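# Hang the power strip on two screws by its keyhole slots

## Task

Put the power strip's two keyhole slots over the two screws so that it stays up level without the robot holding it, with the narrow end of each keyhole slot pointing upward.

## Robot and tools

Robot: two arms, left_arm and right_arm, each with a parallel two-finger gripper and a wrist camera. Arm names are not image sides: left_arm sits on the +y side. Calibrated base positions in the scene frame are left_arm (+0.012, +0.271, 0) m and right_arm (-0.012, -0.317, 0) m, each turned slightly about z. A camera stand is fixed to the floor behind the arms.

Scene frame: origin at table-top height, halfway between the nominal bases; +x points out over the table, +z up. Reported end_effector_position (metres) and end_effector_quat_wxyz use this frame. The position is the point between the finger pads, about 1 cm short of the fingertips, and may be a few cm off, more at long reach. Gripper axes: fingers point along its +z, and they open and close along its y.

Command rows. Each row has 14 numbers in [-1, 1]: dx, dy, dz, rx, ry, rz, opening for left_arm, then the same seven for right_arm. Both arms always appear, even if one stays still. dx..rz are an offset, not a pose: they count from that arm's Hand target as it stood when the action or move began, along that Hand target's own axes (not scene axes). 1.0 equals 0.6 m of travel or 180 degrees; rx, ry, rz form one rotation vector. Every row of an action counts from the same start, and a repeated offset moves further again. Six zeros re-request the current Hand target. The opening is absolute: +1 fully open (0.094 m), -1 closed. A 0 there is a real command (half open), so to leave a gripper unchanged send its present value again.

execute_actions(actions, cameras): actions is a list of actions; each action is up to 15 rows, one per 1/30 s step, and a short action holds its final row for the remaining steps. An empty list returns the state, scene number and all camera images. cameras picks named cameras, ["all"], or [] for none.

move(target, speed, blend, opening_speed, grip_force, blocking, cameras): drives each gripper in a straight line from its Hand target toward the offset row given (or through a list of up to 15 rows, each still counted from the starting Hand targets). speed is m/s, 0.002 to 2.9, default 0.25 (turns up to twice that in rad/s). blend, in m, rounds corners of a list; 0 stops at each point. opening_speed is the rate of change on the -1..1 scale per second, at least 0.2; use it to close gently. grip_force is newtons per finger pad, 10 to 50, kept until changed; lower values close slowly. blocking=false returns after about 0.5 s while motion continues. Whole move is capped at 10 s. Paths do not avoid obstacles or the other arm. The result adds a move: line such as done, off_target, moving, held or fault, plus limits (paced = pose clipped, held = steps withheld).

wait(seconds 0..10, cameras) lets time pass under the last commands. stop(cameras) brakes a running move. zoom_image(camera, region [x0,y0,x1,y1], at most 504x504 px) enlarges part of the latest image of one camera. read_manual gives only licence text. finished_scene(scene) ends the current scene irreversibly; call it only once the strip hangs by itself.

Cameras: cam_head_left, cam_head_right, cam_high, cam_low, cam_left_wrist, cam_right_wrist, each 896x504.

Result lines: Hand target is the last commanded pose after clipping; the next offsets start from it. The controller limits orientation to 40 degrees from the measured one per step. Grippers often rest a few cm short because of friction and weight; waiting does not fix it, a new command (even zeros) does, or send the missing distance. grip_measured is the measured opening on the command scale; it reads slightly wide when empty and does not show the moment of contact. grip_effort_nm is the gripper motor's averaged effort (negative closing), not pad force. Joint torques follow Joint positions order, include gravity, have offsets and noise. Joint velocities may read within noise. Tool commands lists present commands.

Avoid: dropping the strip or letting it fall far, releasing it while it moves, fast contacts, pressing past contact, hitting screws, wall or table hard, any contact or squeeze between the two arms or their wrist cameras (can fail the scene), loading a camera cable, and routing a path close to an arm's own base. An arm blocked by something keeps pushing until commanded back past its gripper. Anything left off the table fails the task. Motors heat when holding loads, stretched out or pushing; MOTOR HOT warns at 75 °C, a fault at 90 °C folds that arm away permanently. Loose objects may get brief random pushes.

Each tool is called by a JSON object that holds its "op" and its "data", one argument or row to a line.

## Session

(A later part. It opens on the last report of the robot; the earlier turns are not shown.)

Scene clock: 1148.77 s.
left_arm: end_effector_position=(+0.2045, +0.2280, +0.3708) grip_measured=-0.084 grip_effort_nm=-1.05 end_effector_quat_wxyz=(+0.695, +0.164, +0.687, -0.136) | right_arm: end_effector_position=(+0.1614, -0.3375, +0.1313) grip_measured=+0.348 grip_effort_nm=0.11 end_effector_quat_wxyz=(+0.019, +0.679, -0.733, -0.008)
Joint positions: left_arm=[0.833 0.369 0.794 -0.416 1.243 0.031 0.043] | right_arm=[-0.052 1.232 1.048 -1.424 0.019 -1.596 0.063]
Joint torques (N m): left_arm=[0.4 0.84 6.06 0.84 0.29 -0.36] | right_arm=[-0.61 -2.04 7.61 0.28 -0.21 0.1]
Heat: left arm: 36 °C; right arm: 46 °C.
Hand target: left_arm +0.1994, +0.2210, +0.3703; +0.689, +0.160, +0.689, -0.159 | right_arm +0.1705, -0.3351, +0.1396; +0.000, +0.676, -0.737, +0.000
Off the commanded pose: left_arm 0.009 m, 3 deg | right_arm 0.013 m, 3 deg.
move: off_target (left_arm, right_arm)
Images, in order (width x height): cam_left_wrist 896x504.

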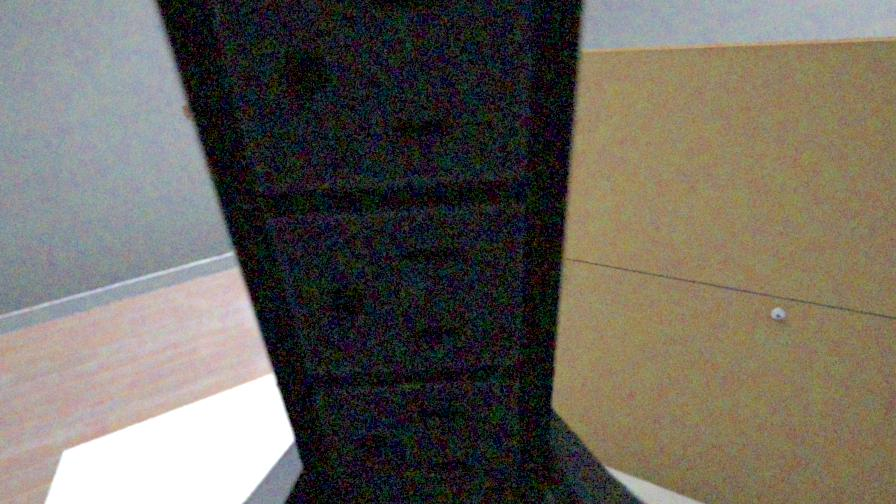

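{"op": "move", "data": {
  "target": [0,0,0,-0.045,0,0,-0.16,0,0,0,0,0,0,0.35],
  "speed": 0.2,
  "cameras": ["cam_left_wrist","cam_head_left","cam_head_right"]
}}

Scene clock: 1164.40 s.
left_arm: end_effector_position=(+0.2102, +0.2291, +0.3583) grip_measured=-0.084 grip_effort_nm=-1.05 end_effector_quat_wxyz=(+0.690, +0.107, +0.710, -0.097) | right_arm: end_effector_position=(+0.1614, -0.3375, +0.1313) grip_measured=+0.348 grip_effort_nm=0.11 end_effector_quat_wxyz=(+0.019, +0.679, -0.733, -0.008)
Joint positions: left_arm=[0.338 0.308 0.794 -0.523 0.609 0.03 0.043] | right_arm=[-0.052 1.232 1.048 -1.424 0.019 -1.596 0.063]
Joint torques (N m): left_arm=[-0.92 0.38 7.94 1.36 0.15 -0.36] | right_arm=[-0.69 -2.11 7.68 0.26 -0.22 0.09]
Heat: left arm: 37 °C; right arm: 44 °C.
Hand target: left_arm +0.1993, +0.2210, +0.3703; +0.698, +0.111, +0.699, -0.110 | right_arm +0.1705, -0.3351, +0.1396; +0.000, +0.676, -0.737, +0.000
Off the commanded pose: left_arm 0.018 m, 2 deg | right_arm 0.013 m, 3 deg.
move: off_target (left_arm, right_arm)
Images, in order (width x height): cam_head_left 896x504, cam_head_right 896x504, cam_left_wrist 896x504.

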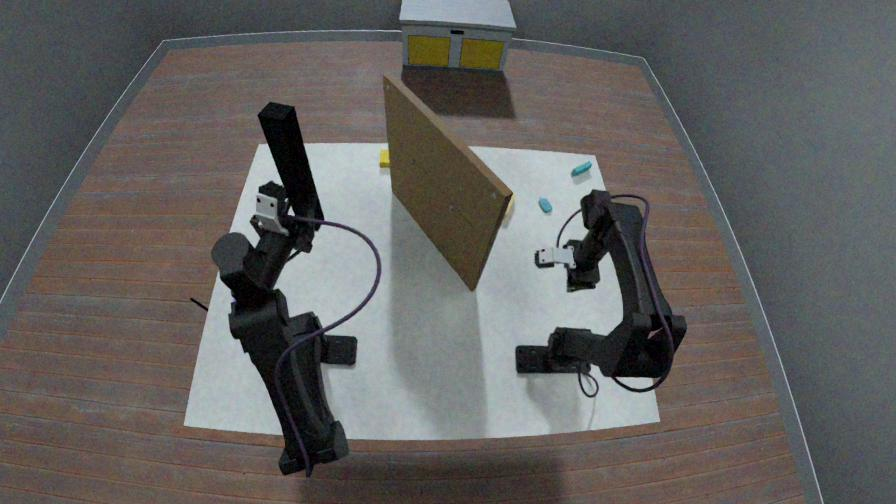

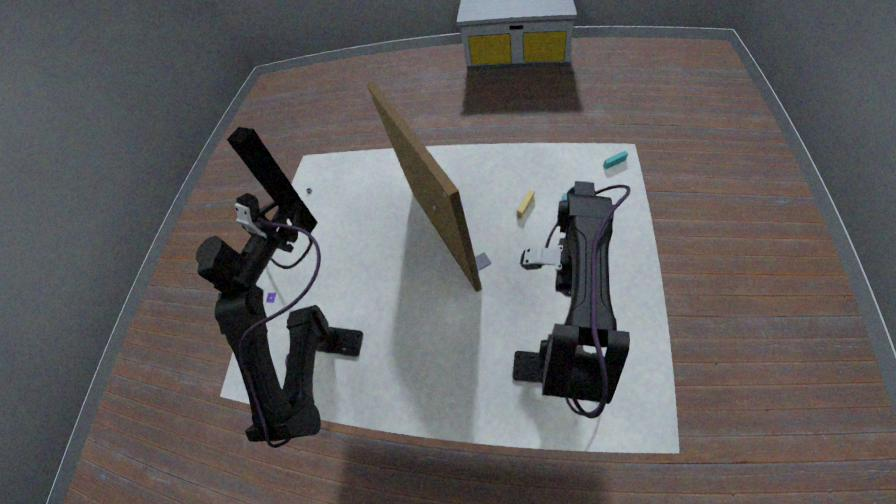

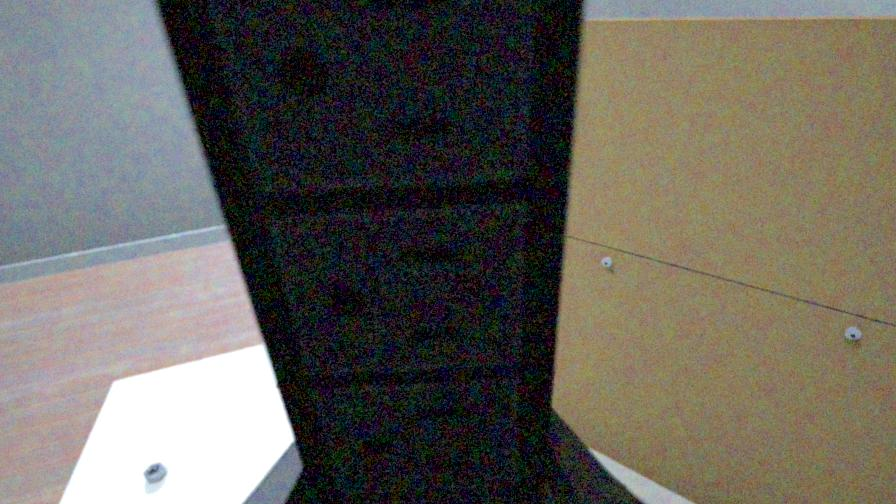

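{"op": "move", "data": {
  "target": [0.042,-0.234,0.093,0.1765,0.1754,-0.477,-0.16,0,0,0,0,0,0,0.35],
  "speed": 0.2,
  "cameras": ["cam_left_wrist","cam_head_left","cam_head_right","cam_low"]
}}

Scene clock: 1201.00 s.
left_arm: end_effector_position=(+0.2122, +0.0757, +0.3188) grip_measured=-0.085 grip_effort_nm=-1.05 end_effector_quat_wxyz=(+0.178, -0.222, +0.707, -0.648) | right_arm: end_effector_position=(+0.1614, -0.3375, +0.1313) grip_measured=+0.348 grip_effort_nm=0.11 end_effector_quat_wxyz=(+0.019, +0.679, -0.733, -0.008)
Joint positions: left_arm=[-0.399 0.601 0.67 -0.187 0.579 -1.542 0.043] | right_arm=[-0.052 1.232 1.048 -1.424 0.019 -1.596 0.063]
Joint torques (N m): left_arm=[-0.83 -0.13 7.1 2.64 0.13 -0.3] | right_arm=[-0.72 -2.17 7.61 0.31 -0.21 0.13]
Heat: left arm: 38 °C; right arm: 41 °C.
Hand target: left_arm +0.2092, +0.0703, +0.3450; +0.193, -0.192, +0.680, -0.681 | right_arm +0.1705, -0.3351, +0.1396; +0.000, +0.676, -0.737, +0.000
Off the commanded pose: left_arm 0.027 m, 6 deg | right_arm 0.013 m, 3 deg.
move: off_target (left_arm, right_arm)
Images, in order (width x height): cam_head_left 896x504, cam_head_right 896x504, cam_low 896x504, cam_left_wrist 896x504.

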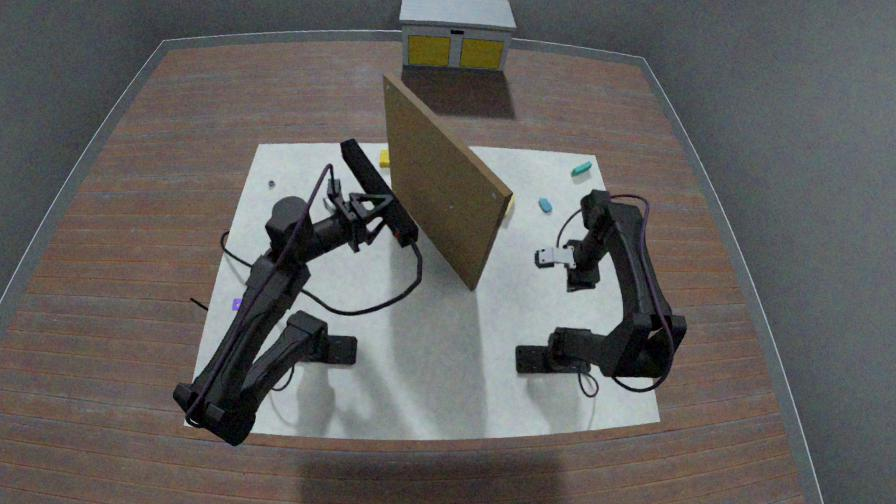

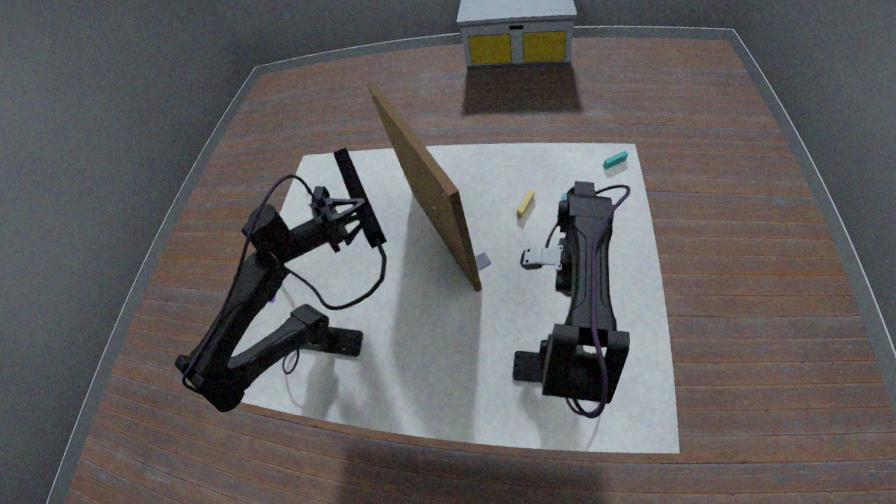

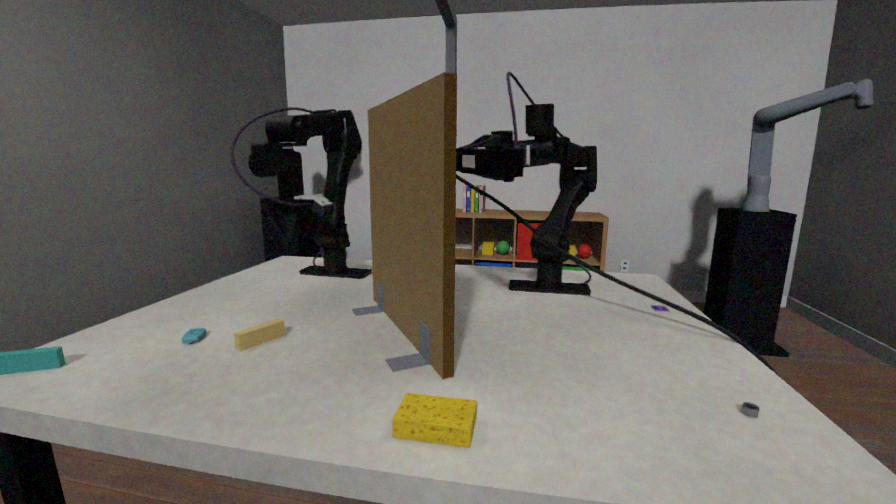

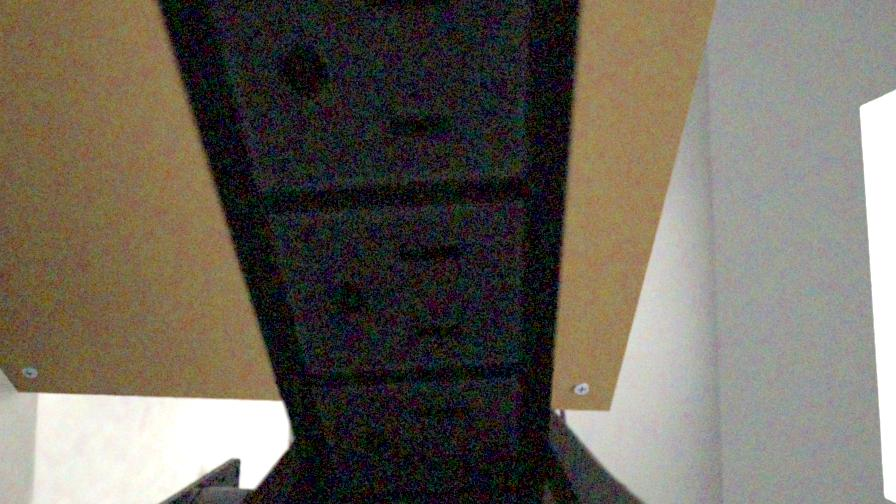

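{"op": "zoom_image", "data": {
  "camera": "cam_head_left",
  "region": [320, 110, 500, 270]
}}

{"op": "zoom_image", "data": {
  "camera": "cam_head_right",
  "region": [310, 110, 490, 270]
}}

Scaled by 2.800.

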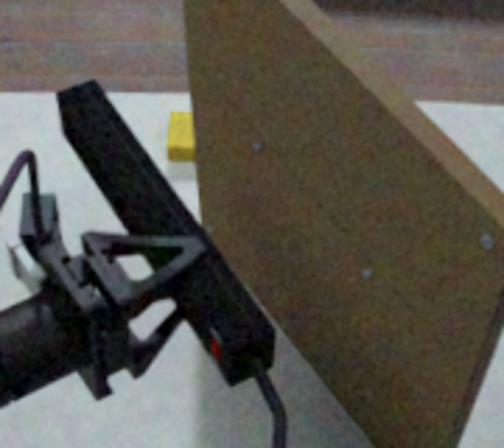

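Scaled by 2.800.

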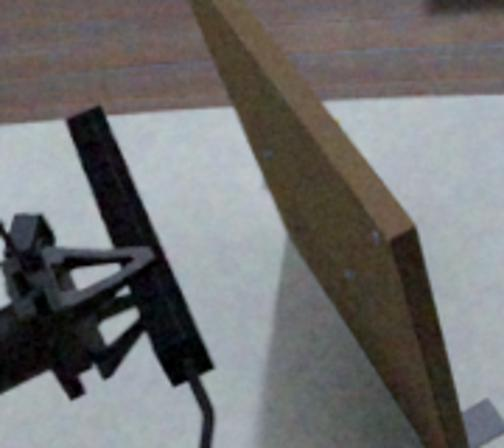

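{"op": "move", "data": {
  "target": [-0.021,0,0.15,0.031,0.0075,0.012,-0.16,0,0,0,0,0,0,0.35],
  "speed": 0.12,
  "cameras": ["cam_left_wrist","cam_head_left","cam_head_right"]
}}

{"op": "zoom_image", "data": {
  "camera": "cam_head_left",
  "region": [330, 70, 530, 300]
}}

{"op": "zoom_image", "data": {
  "camera": "cam_head_right",
  "region": [330, 70, 530, 300]
}}

Scene clock: 1265.90 s.
left_arm: end_effector_position=(+0.2681, +0.0038, +0.3077) grip_measured=-0.085 grip_effort_nm=-1.05 end_effector_quat_wxyz=(+0.182, -0.187, +0.692, -0.673) | right_arm: end_effector_position=(+0.1614, -0.3375, +0.1313) grip_measured=+0.348 grip_effort_nm=0.11 end_effector_quat_wxyz=(+0.019, +0.679, -0.733, -0.008)
Joint positions: left_arm=[-0.581 1.004 0.659 0.313 0.443 -1.558 0.043] | right_arm=[-0.052 1.232 1.048 -1.424 0.019 -1.596 0.063]
Joint torques (N m): left_arm=[-0.76 -2.5 8.91 2.74 -0.13 -0.19] | right_arm=[-0.7 -2.13 7.62 0.28 -0.17 0.12]
Heat: left arm: 43 °C; right arm: 36 °C.
Hand target: left_arm +0.2670, +0.0002, +0.3450; +0.207, -0.161, +0.652, -0.711 | right_arm +0.1705, -0.3351, +0.1396; +0.000, +0.676, -0.737, +0.000
Off the commanded pose: left_arm 0.038 m, 8 deg | right_arm 0.013 m, 3 deg.
move: off_target (left_arm, right_arm)
Images, in order (width x height): cam_head_left 896x504, cam_head_right 896x504, cam_left_wrist 896x504.

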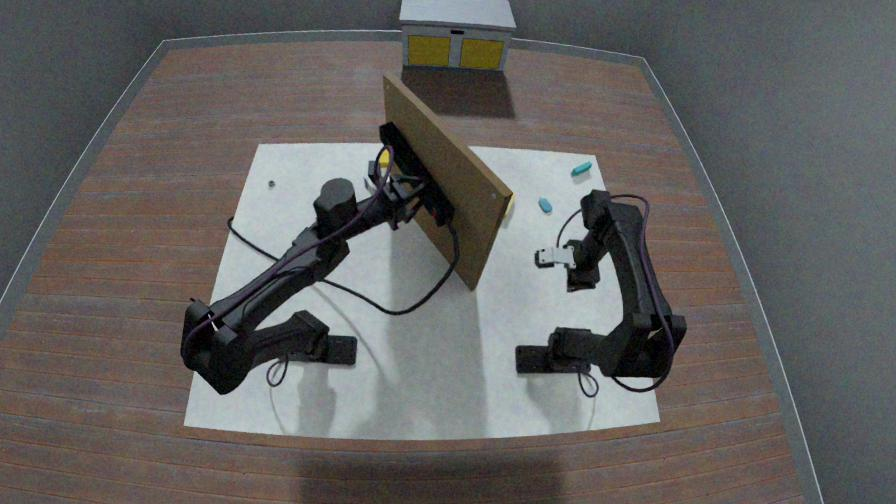

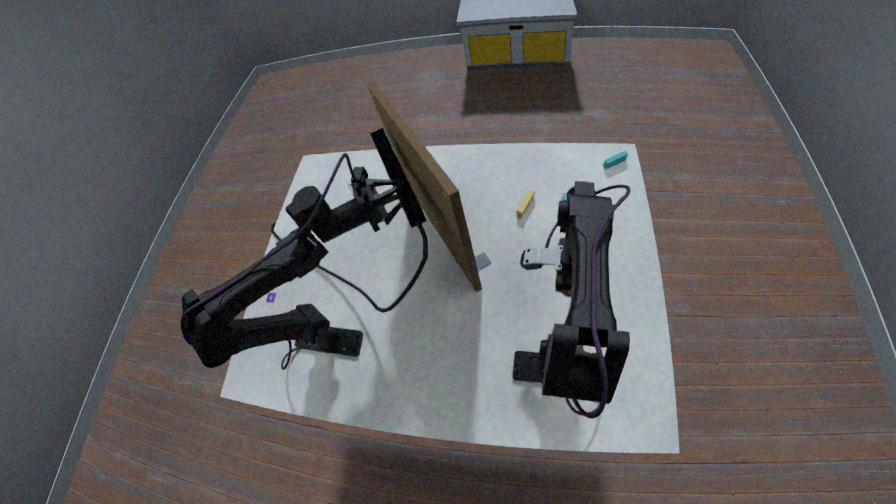

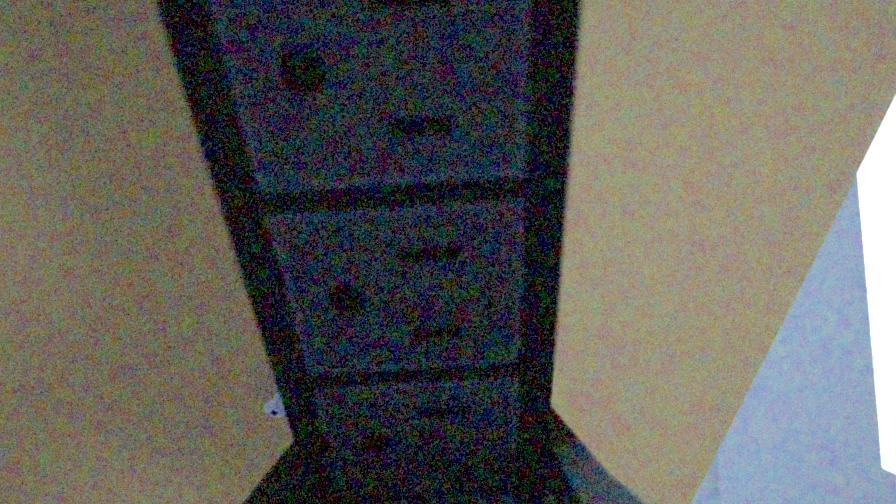

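Scaled by 2.191.

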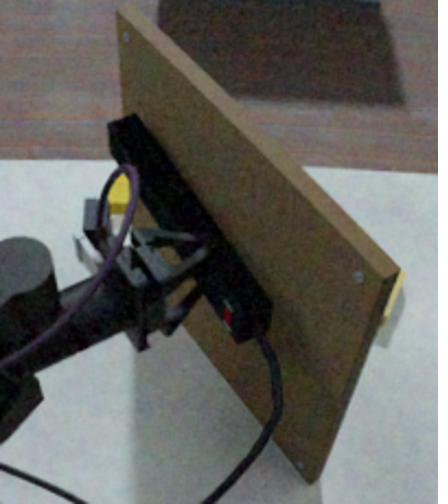

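Scaled by 2.191.

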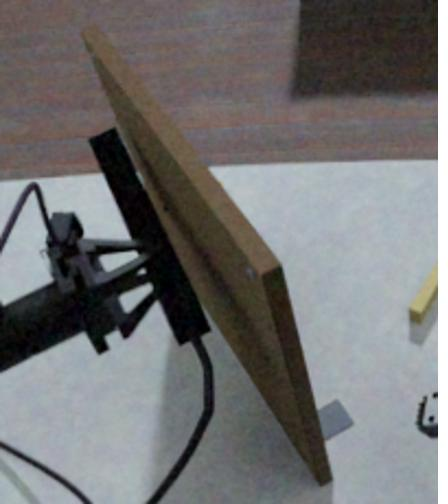

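{"op": "zoom_image", "data": {
  "camera": "cam_head_left",
  "region": [370, 115, 470, 235]
}}

{"op": "zoom_image", "data": {
  "camera": "cam_head_right",
  "region": [360, 115, 460, 235]
}}

Scaled by 4.200.

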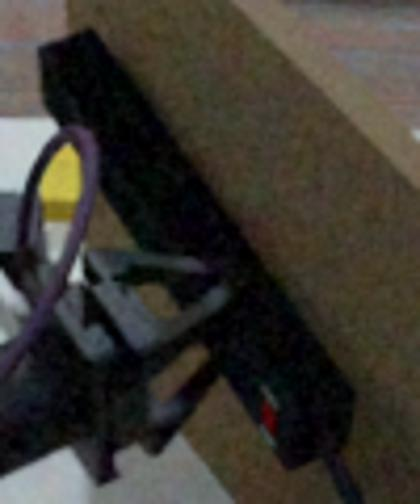

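Scaled by 4.200.

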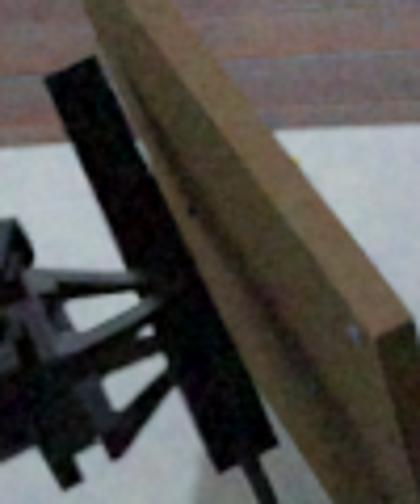

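{"op": "execute_actions", "data": {
  "actions": []
}}

{"op": "zoom_image", "data": {
  "camera": "cam_high",
  "region": [400, 90, 560, 220]
}}

{"op": "zoom_image", "data": {
  "camera": "cam_head_left",
  "region": [375, 115, 460, 235]
}}

Scene clock: 1359.83 s.
left_arm: end_effector_position=(+0.2681, +0.0038, +0.3077) grip_measured=-0.085 grip_effort_nm=-1.05 end_effector_quat_wxyz=(+0.182, -0.187, +0.692, -0.673) | right_arm: end_effector_position=(+0.1614, -0.3375, +0.1313) grip_measured=+0.348 grip_effort_nm=0.11 end_effector_quat_wxyz=(+0.019, +0.679, -0.733, -0.008)
Joint positions: left_arm=[-0.581 1.004 0.659 0.313 0.443 -1.558 0.043] | right_arm=[-0.052 1.232 1.048 -1.424 0.019 -1.596 0.063]
Joint velocities: within noise
Joint torques (N m): left_arm=[-0.73 -2.48 8.92 2.73 -0.13 -0.19] | right_arm=[-0.65 -2.14 7.57 0.28 -0.2 0.13]
Heat: left arm: 51 °C; right arm: 32 °C.
Hand target: left_arm +0.2670, +0.0002, +0.3450; +0.207, -0.161, +0.652, -0.711 | right_arm +0.1705, -0.3351, +0.1396; +0.000, +0.676, -0.737, +0.000
Tool commands: left_gripper/opening=-0.16 right_gripper/opening=+0.35
Off the commanded pose: left_arm 0.038 m, 8 deg | right_arm 0.013 m, 3 deg.

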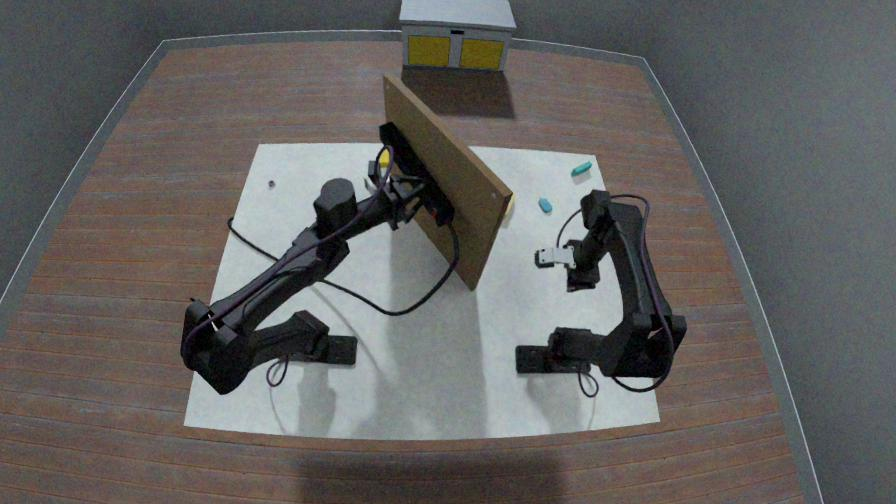

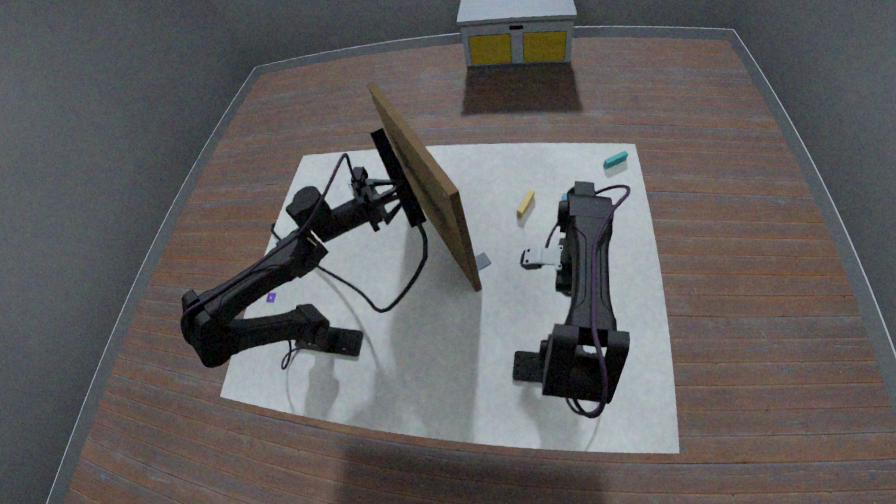

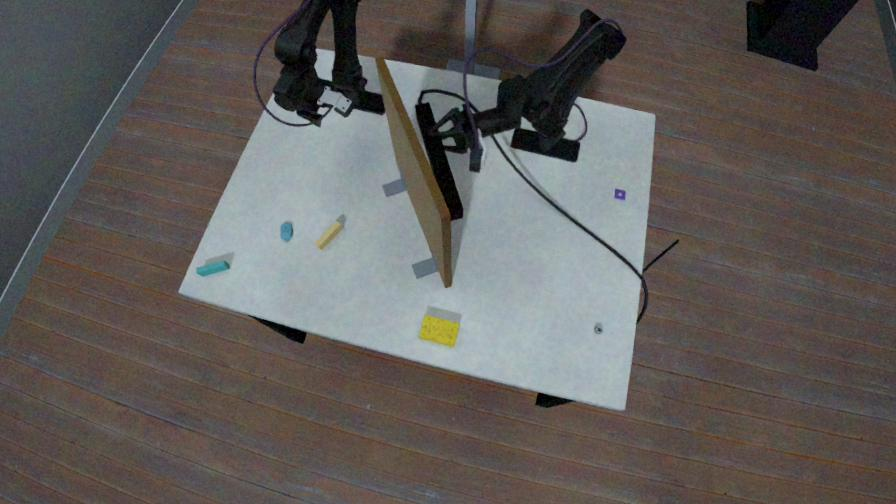

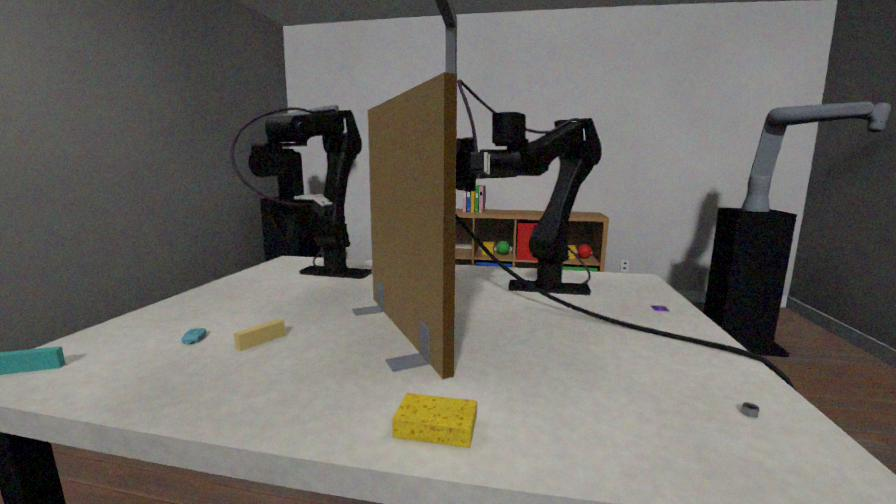

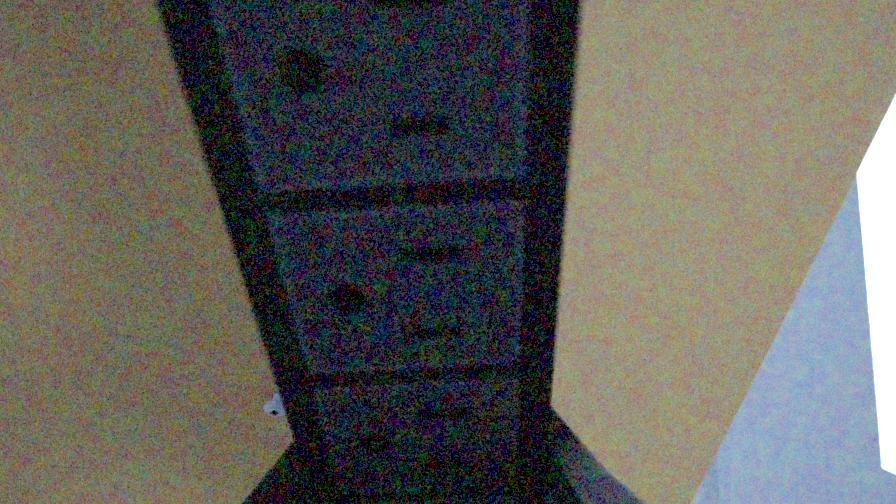

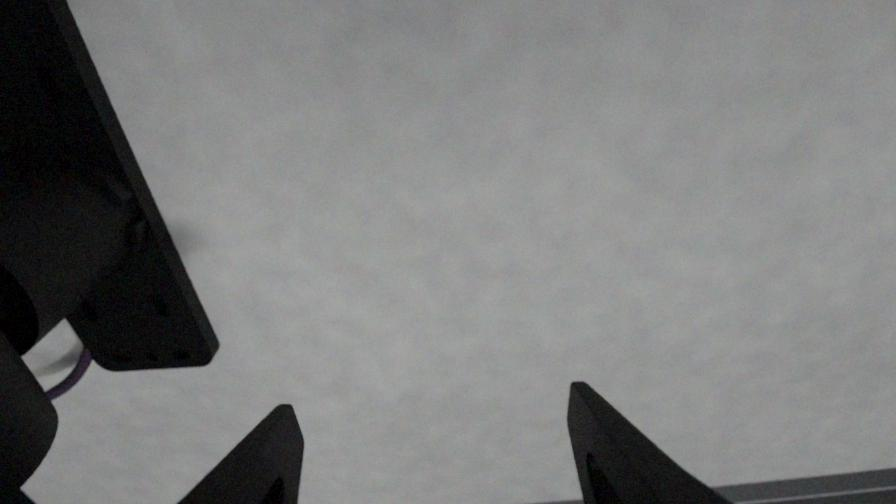

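Scaled by 3.150.

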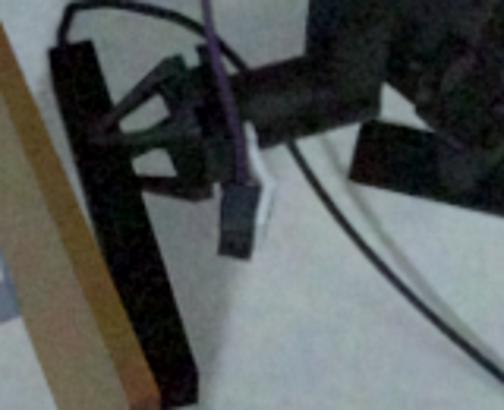

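Scaled by 4.200.

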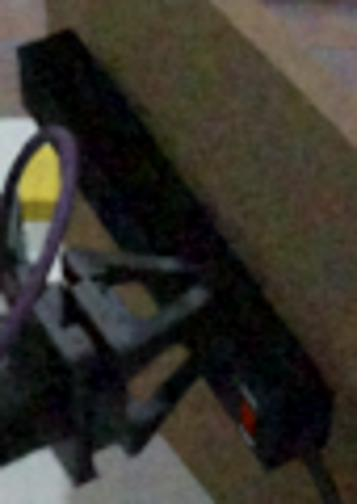

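{"op": "move", "data": {
  "target": [0.012,0.005,0.062,-0.001,-0.0276,0.0027,-0.16,0,0,0,0,0,0,0.35],
  "speed": 0.05,
  "cameras": ["cam_left_wrist","cam_head_left","cam_head_right"]
}}

{"op": "zoom_image", "data": {
  "camera": "cam_head_left",
  "region": [375, 115, 495, 245]
}}

{"op": "zoom_image", "data": {
  "camera": "cam_head_right",
  "region": [360, 105, 480, 235]
}}

Scene clock: 1399.33 s.
left_arm: end_effector_position=(+0.2774, -0.0243, +0.2823) grip_measured=-0.085 grip_effort_nm=-1.05 end_effector_quat_wxyz=(+0.209, -0.225, +0.701, -0.643) | right_arm: end_effector_position=(+0.1614, -0.3375, +0.1313) grip_measured=+0.348 grip_effort_nm=0.11 end_effector_quat_wxyz=(+0.019, +0.679, -0.733, -0.008)
Joint positions: left_arm=[-0.738 1.108 0.664 0.358 0.19 -1.552 0.043] | right_arm=[-0.052 1.232 1.048 -1.424 0.019 -1.596 0.063]
Joint torques (N m): left_arm=[-0.96 -2.99 12.56 2.88 -0.06 0.04] | right_arm=[-0.61 -2.09 7.54 0.28 -0.18 0.11]
Heat: left arm: 53 °C; right arm: 32 °C.
Hand target: left_arm +0.2797, -0.0357, +0.3453; +0.238, -0.190, +0.644, -0.702 | right_arm +0.1705, -0.3351, +0.1396; +0.000, +0.676, -0.737, +0.000
Off the commanded pose: left_arm 0.064 m, 11 deg | right_arm 0.013 m, 3 deg.
move: off_target (left_arm, right_arm)
Images, in order (width x height): cam_head_left 896x504, cam_head_right 896x504, cam_left_wrist 896x504.

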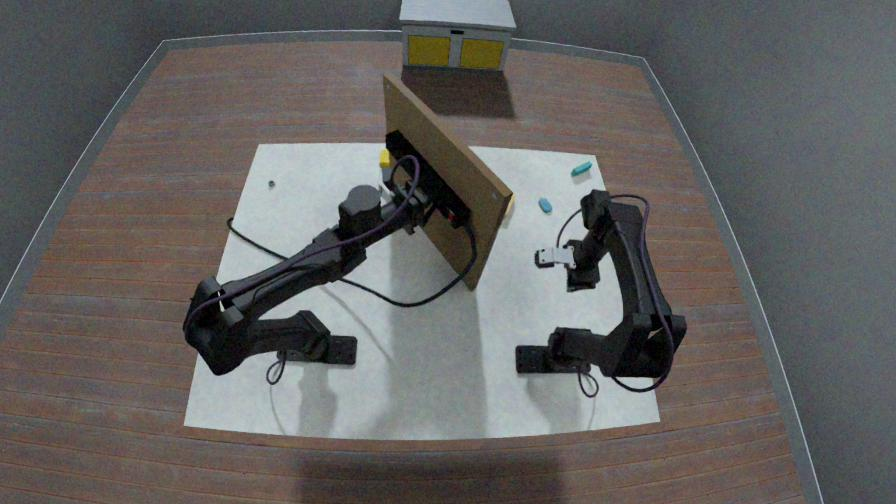

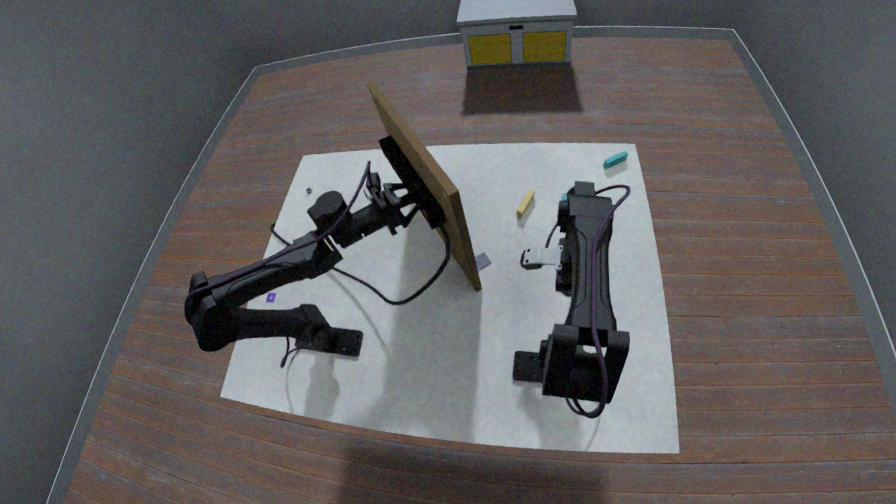

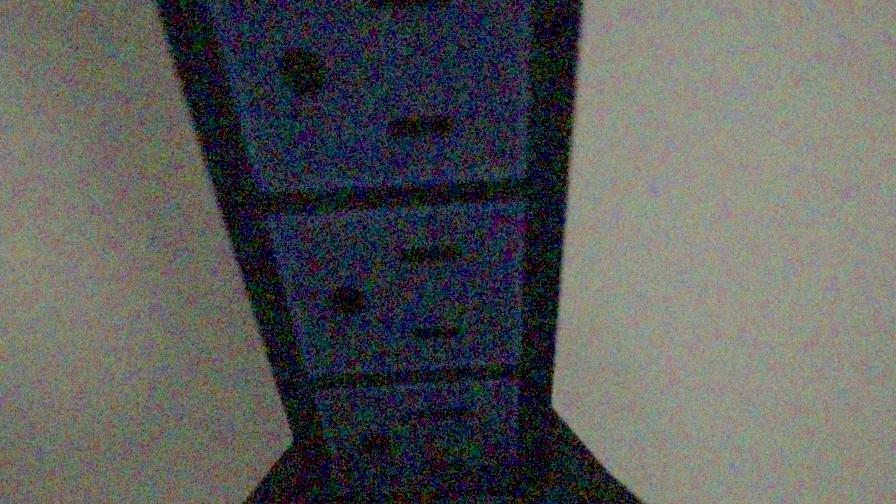

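Scaled by 3.877.

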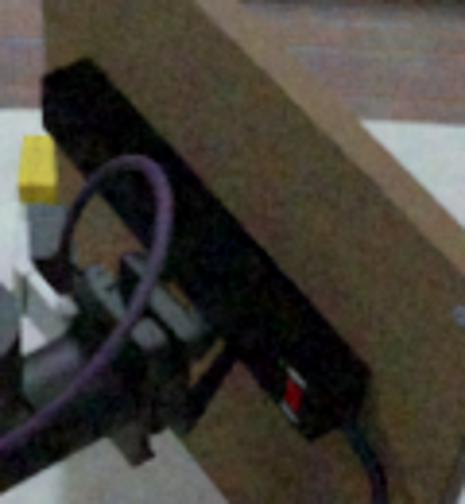

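Scaled by 3.877.

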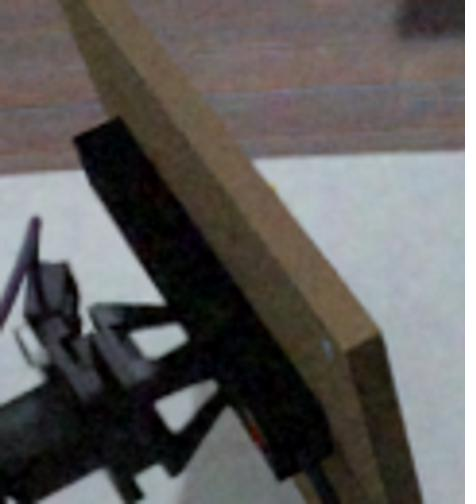

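{"op": "move", "data": {
  "target": [0.002,-0.033,0.008,0.025,0,0,-0.16,0,0,0,0,0,0,0.35],
  "speed": 0.05,
  "cameras": ["cam_left_wrist","cam_head_left","cam_head_right"]
}}

{"op": "zoom_image", "data": {
  "camera": "cam_head_left",
  "region": [375, 115, 495, 245]
}}

{"op": "zoom_image", "data": {
  "camera": "cam_head_right",
  "region": [360, 105, 480, 235]
}}

Scene clock: 1409.63 s.
left_arm: end_effector_position=(+0.2772, -0.0247, +0.2834) grip_measured=-0.085 grip_effort_nm=-1.05 end_effector_quat_wxyz=(+0.210, -0.225, +0.700, -0.645) | right_arm: end_effector_position=(+0.1614, -0.3375, +0.1313) grip_measured=+0.348 grip_effort_nm=0.11 end_effector_quat_wxyz=(+0.019, +0.679, -0.733, -0.008)
Joint positions: left_arm=[-0.741 1.108 0.664 0.362 0.186 -1.552 0.043] | right_arm=[-0.052 1.232 1.048 -1.424 0.019 -1.596 0.063]
Joint torques (N m): left_arm=[-1.32 -3.19 12.79 3.59 -0.05 -0.14] | right_arm=[-0.68 -2.17 7.62 0.3 -0.17 0.1]
Heat: left arm: 54 °C; right arm: 32 °C.
Hand target: left_arm +0.2797, -0.0391, +0.3654; +0.245, -0.180, +0.616, -0.726 | right_arm +0.1705, -0.3351, +0.1396; +0.000, +0.676, -0.737, +0.000
Off the commanded pose: left_arm 0.083 m, 15 deg | right_arm 0.013 m, 3 deg.
move: off_target (left_arm, right_arm)
Images, in order (width x height): cam_head_left 896x504, cam_head_right 896x504, cam_left_wrist 896x504.

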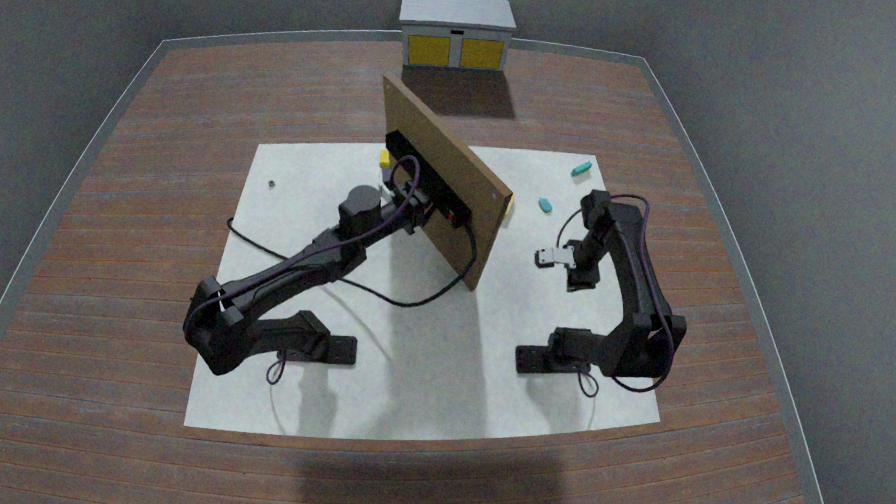

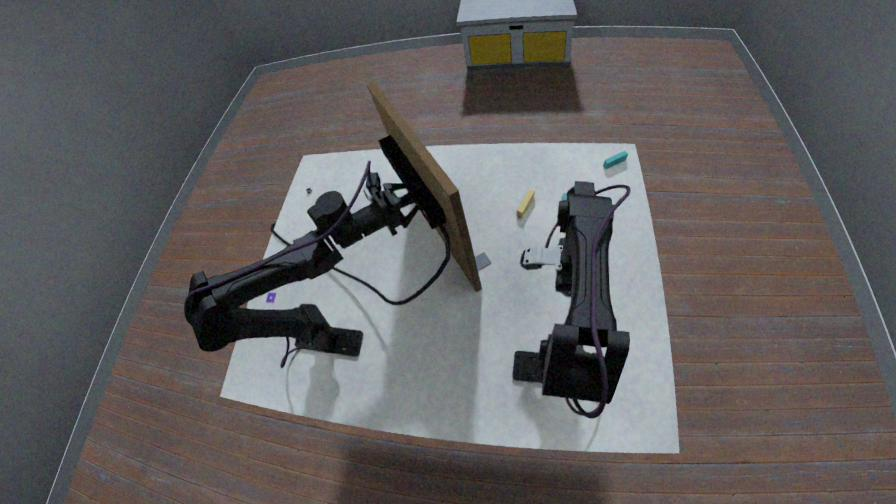

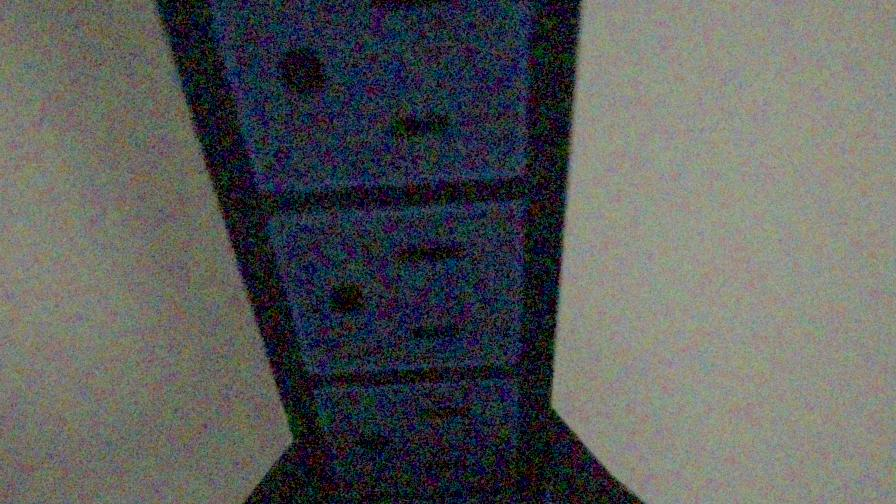

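Scaled by 3.877.

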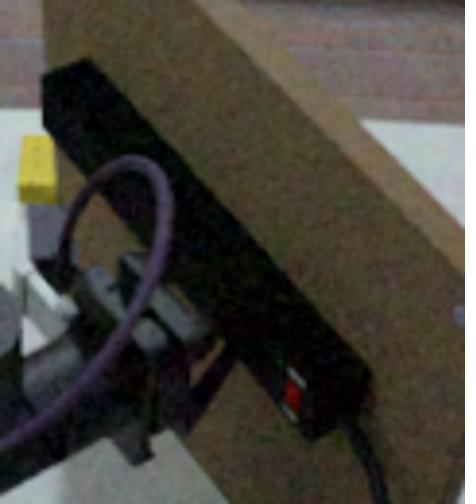

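Scaled by 3.877.

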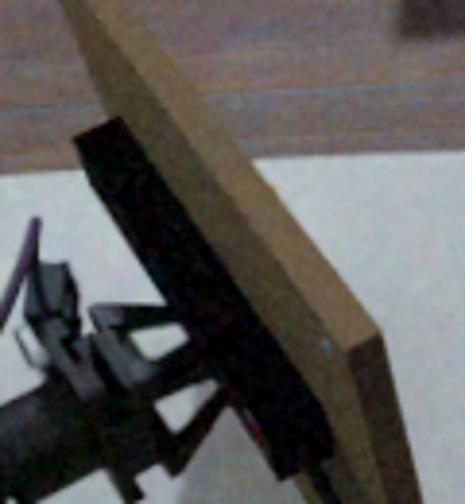

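{"op": "move", "data": {
  "target": [
    [-0.002,-0.009,-0.049,-0.017,0,0,-0.16,0,0,0,0,0,0,0.35],
    [0.0025,0.125,-0.075,-0.017,0,0,-0.16,0,0,0,0,0,0,0.35]
  ],
  "speed": 0.06,
  "cameras": ["cam_left_wrist","cam_head_left","cam_head_right"]
}}

{"op": "zoom_image", "data": {
  "camera": "cam_head_left",
  "region": [375, 115, 495, 245]
}}

{"op": "zoom_image", "data": {
  "camera": "cam_head_right",
  "region": [360, 105, 480, 235]
}}

Scene clock: 1436.93 s.
left_arm: end_effector_position=(+0.2647, -0.0119, +0.2515) grip_measured=-0.085 grip_effort_nm=-1.05 end_effector_quat_wxyz=(+0.224, -0.211, +0.676, -0.670) | right_arm: end_effector_position=(+0.1614, -0.3375, +0.1313) grip_measured=+0.348 grip_effort_nm=0.11 end_effector_quat_wxyz=(+0.019, +0.679, -0.733, -0.008)
Joint positions: left_arm=[-0.736 1.098 0.443 0.652 0.192 -1.551 0.043] | right_arm=[-0.052 1.232 1.048 -1.424 0.019 -1.596 0.063]
Joint torques (N m): left_arm=[0.54 -2.71 7.31 2.84 0.17 -0.04] | right_arm=[-0.58 -2.11 7.64 0.3 -0.2 0.11]
Heat: left arm: 58 °C; right arm: 32 °C.
Hand target: left_arm +0.2631, -0.0127, +0.2837; +0.240, -0.186, +0.636, -0.710 | right_arm +0.1705, -0.3351, +0.1396; +0.000, +0.676, -0.737, +0.000
Off the commanded pose: left_arm 0.032 m, 7 deg | right_arm 0.013 m, 3 deg.
move: off_target (left_arm, right_arm)
Images, in order (width x height): cam_head_left 896x504, cam_head_right 896x504, cam_left_wrist 896x504.

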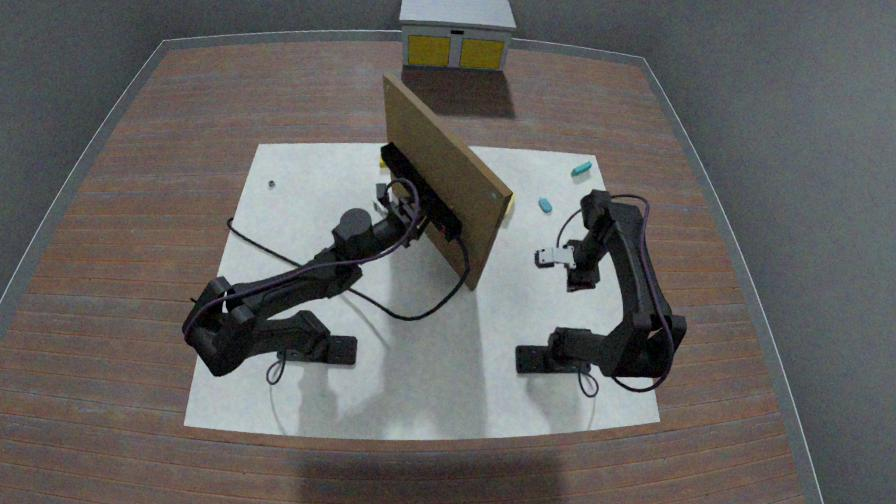

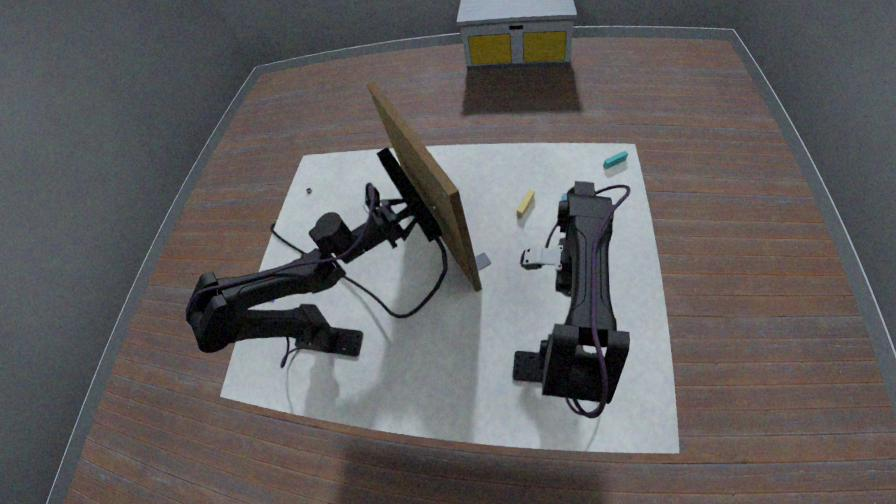

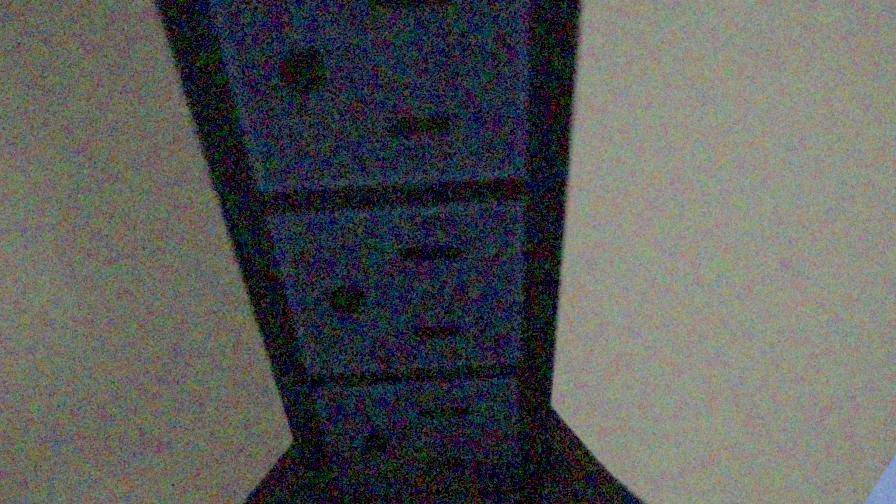

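Scaled by 3.877.

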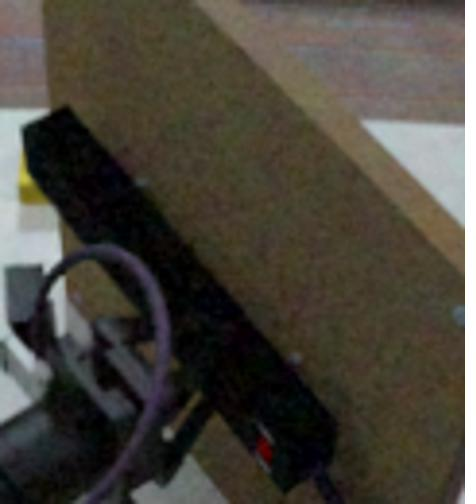

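Scaled by 3.877.

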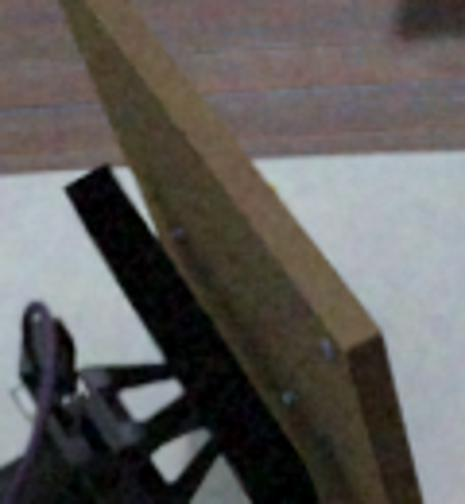

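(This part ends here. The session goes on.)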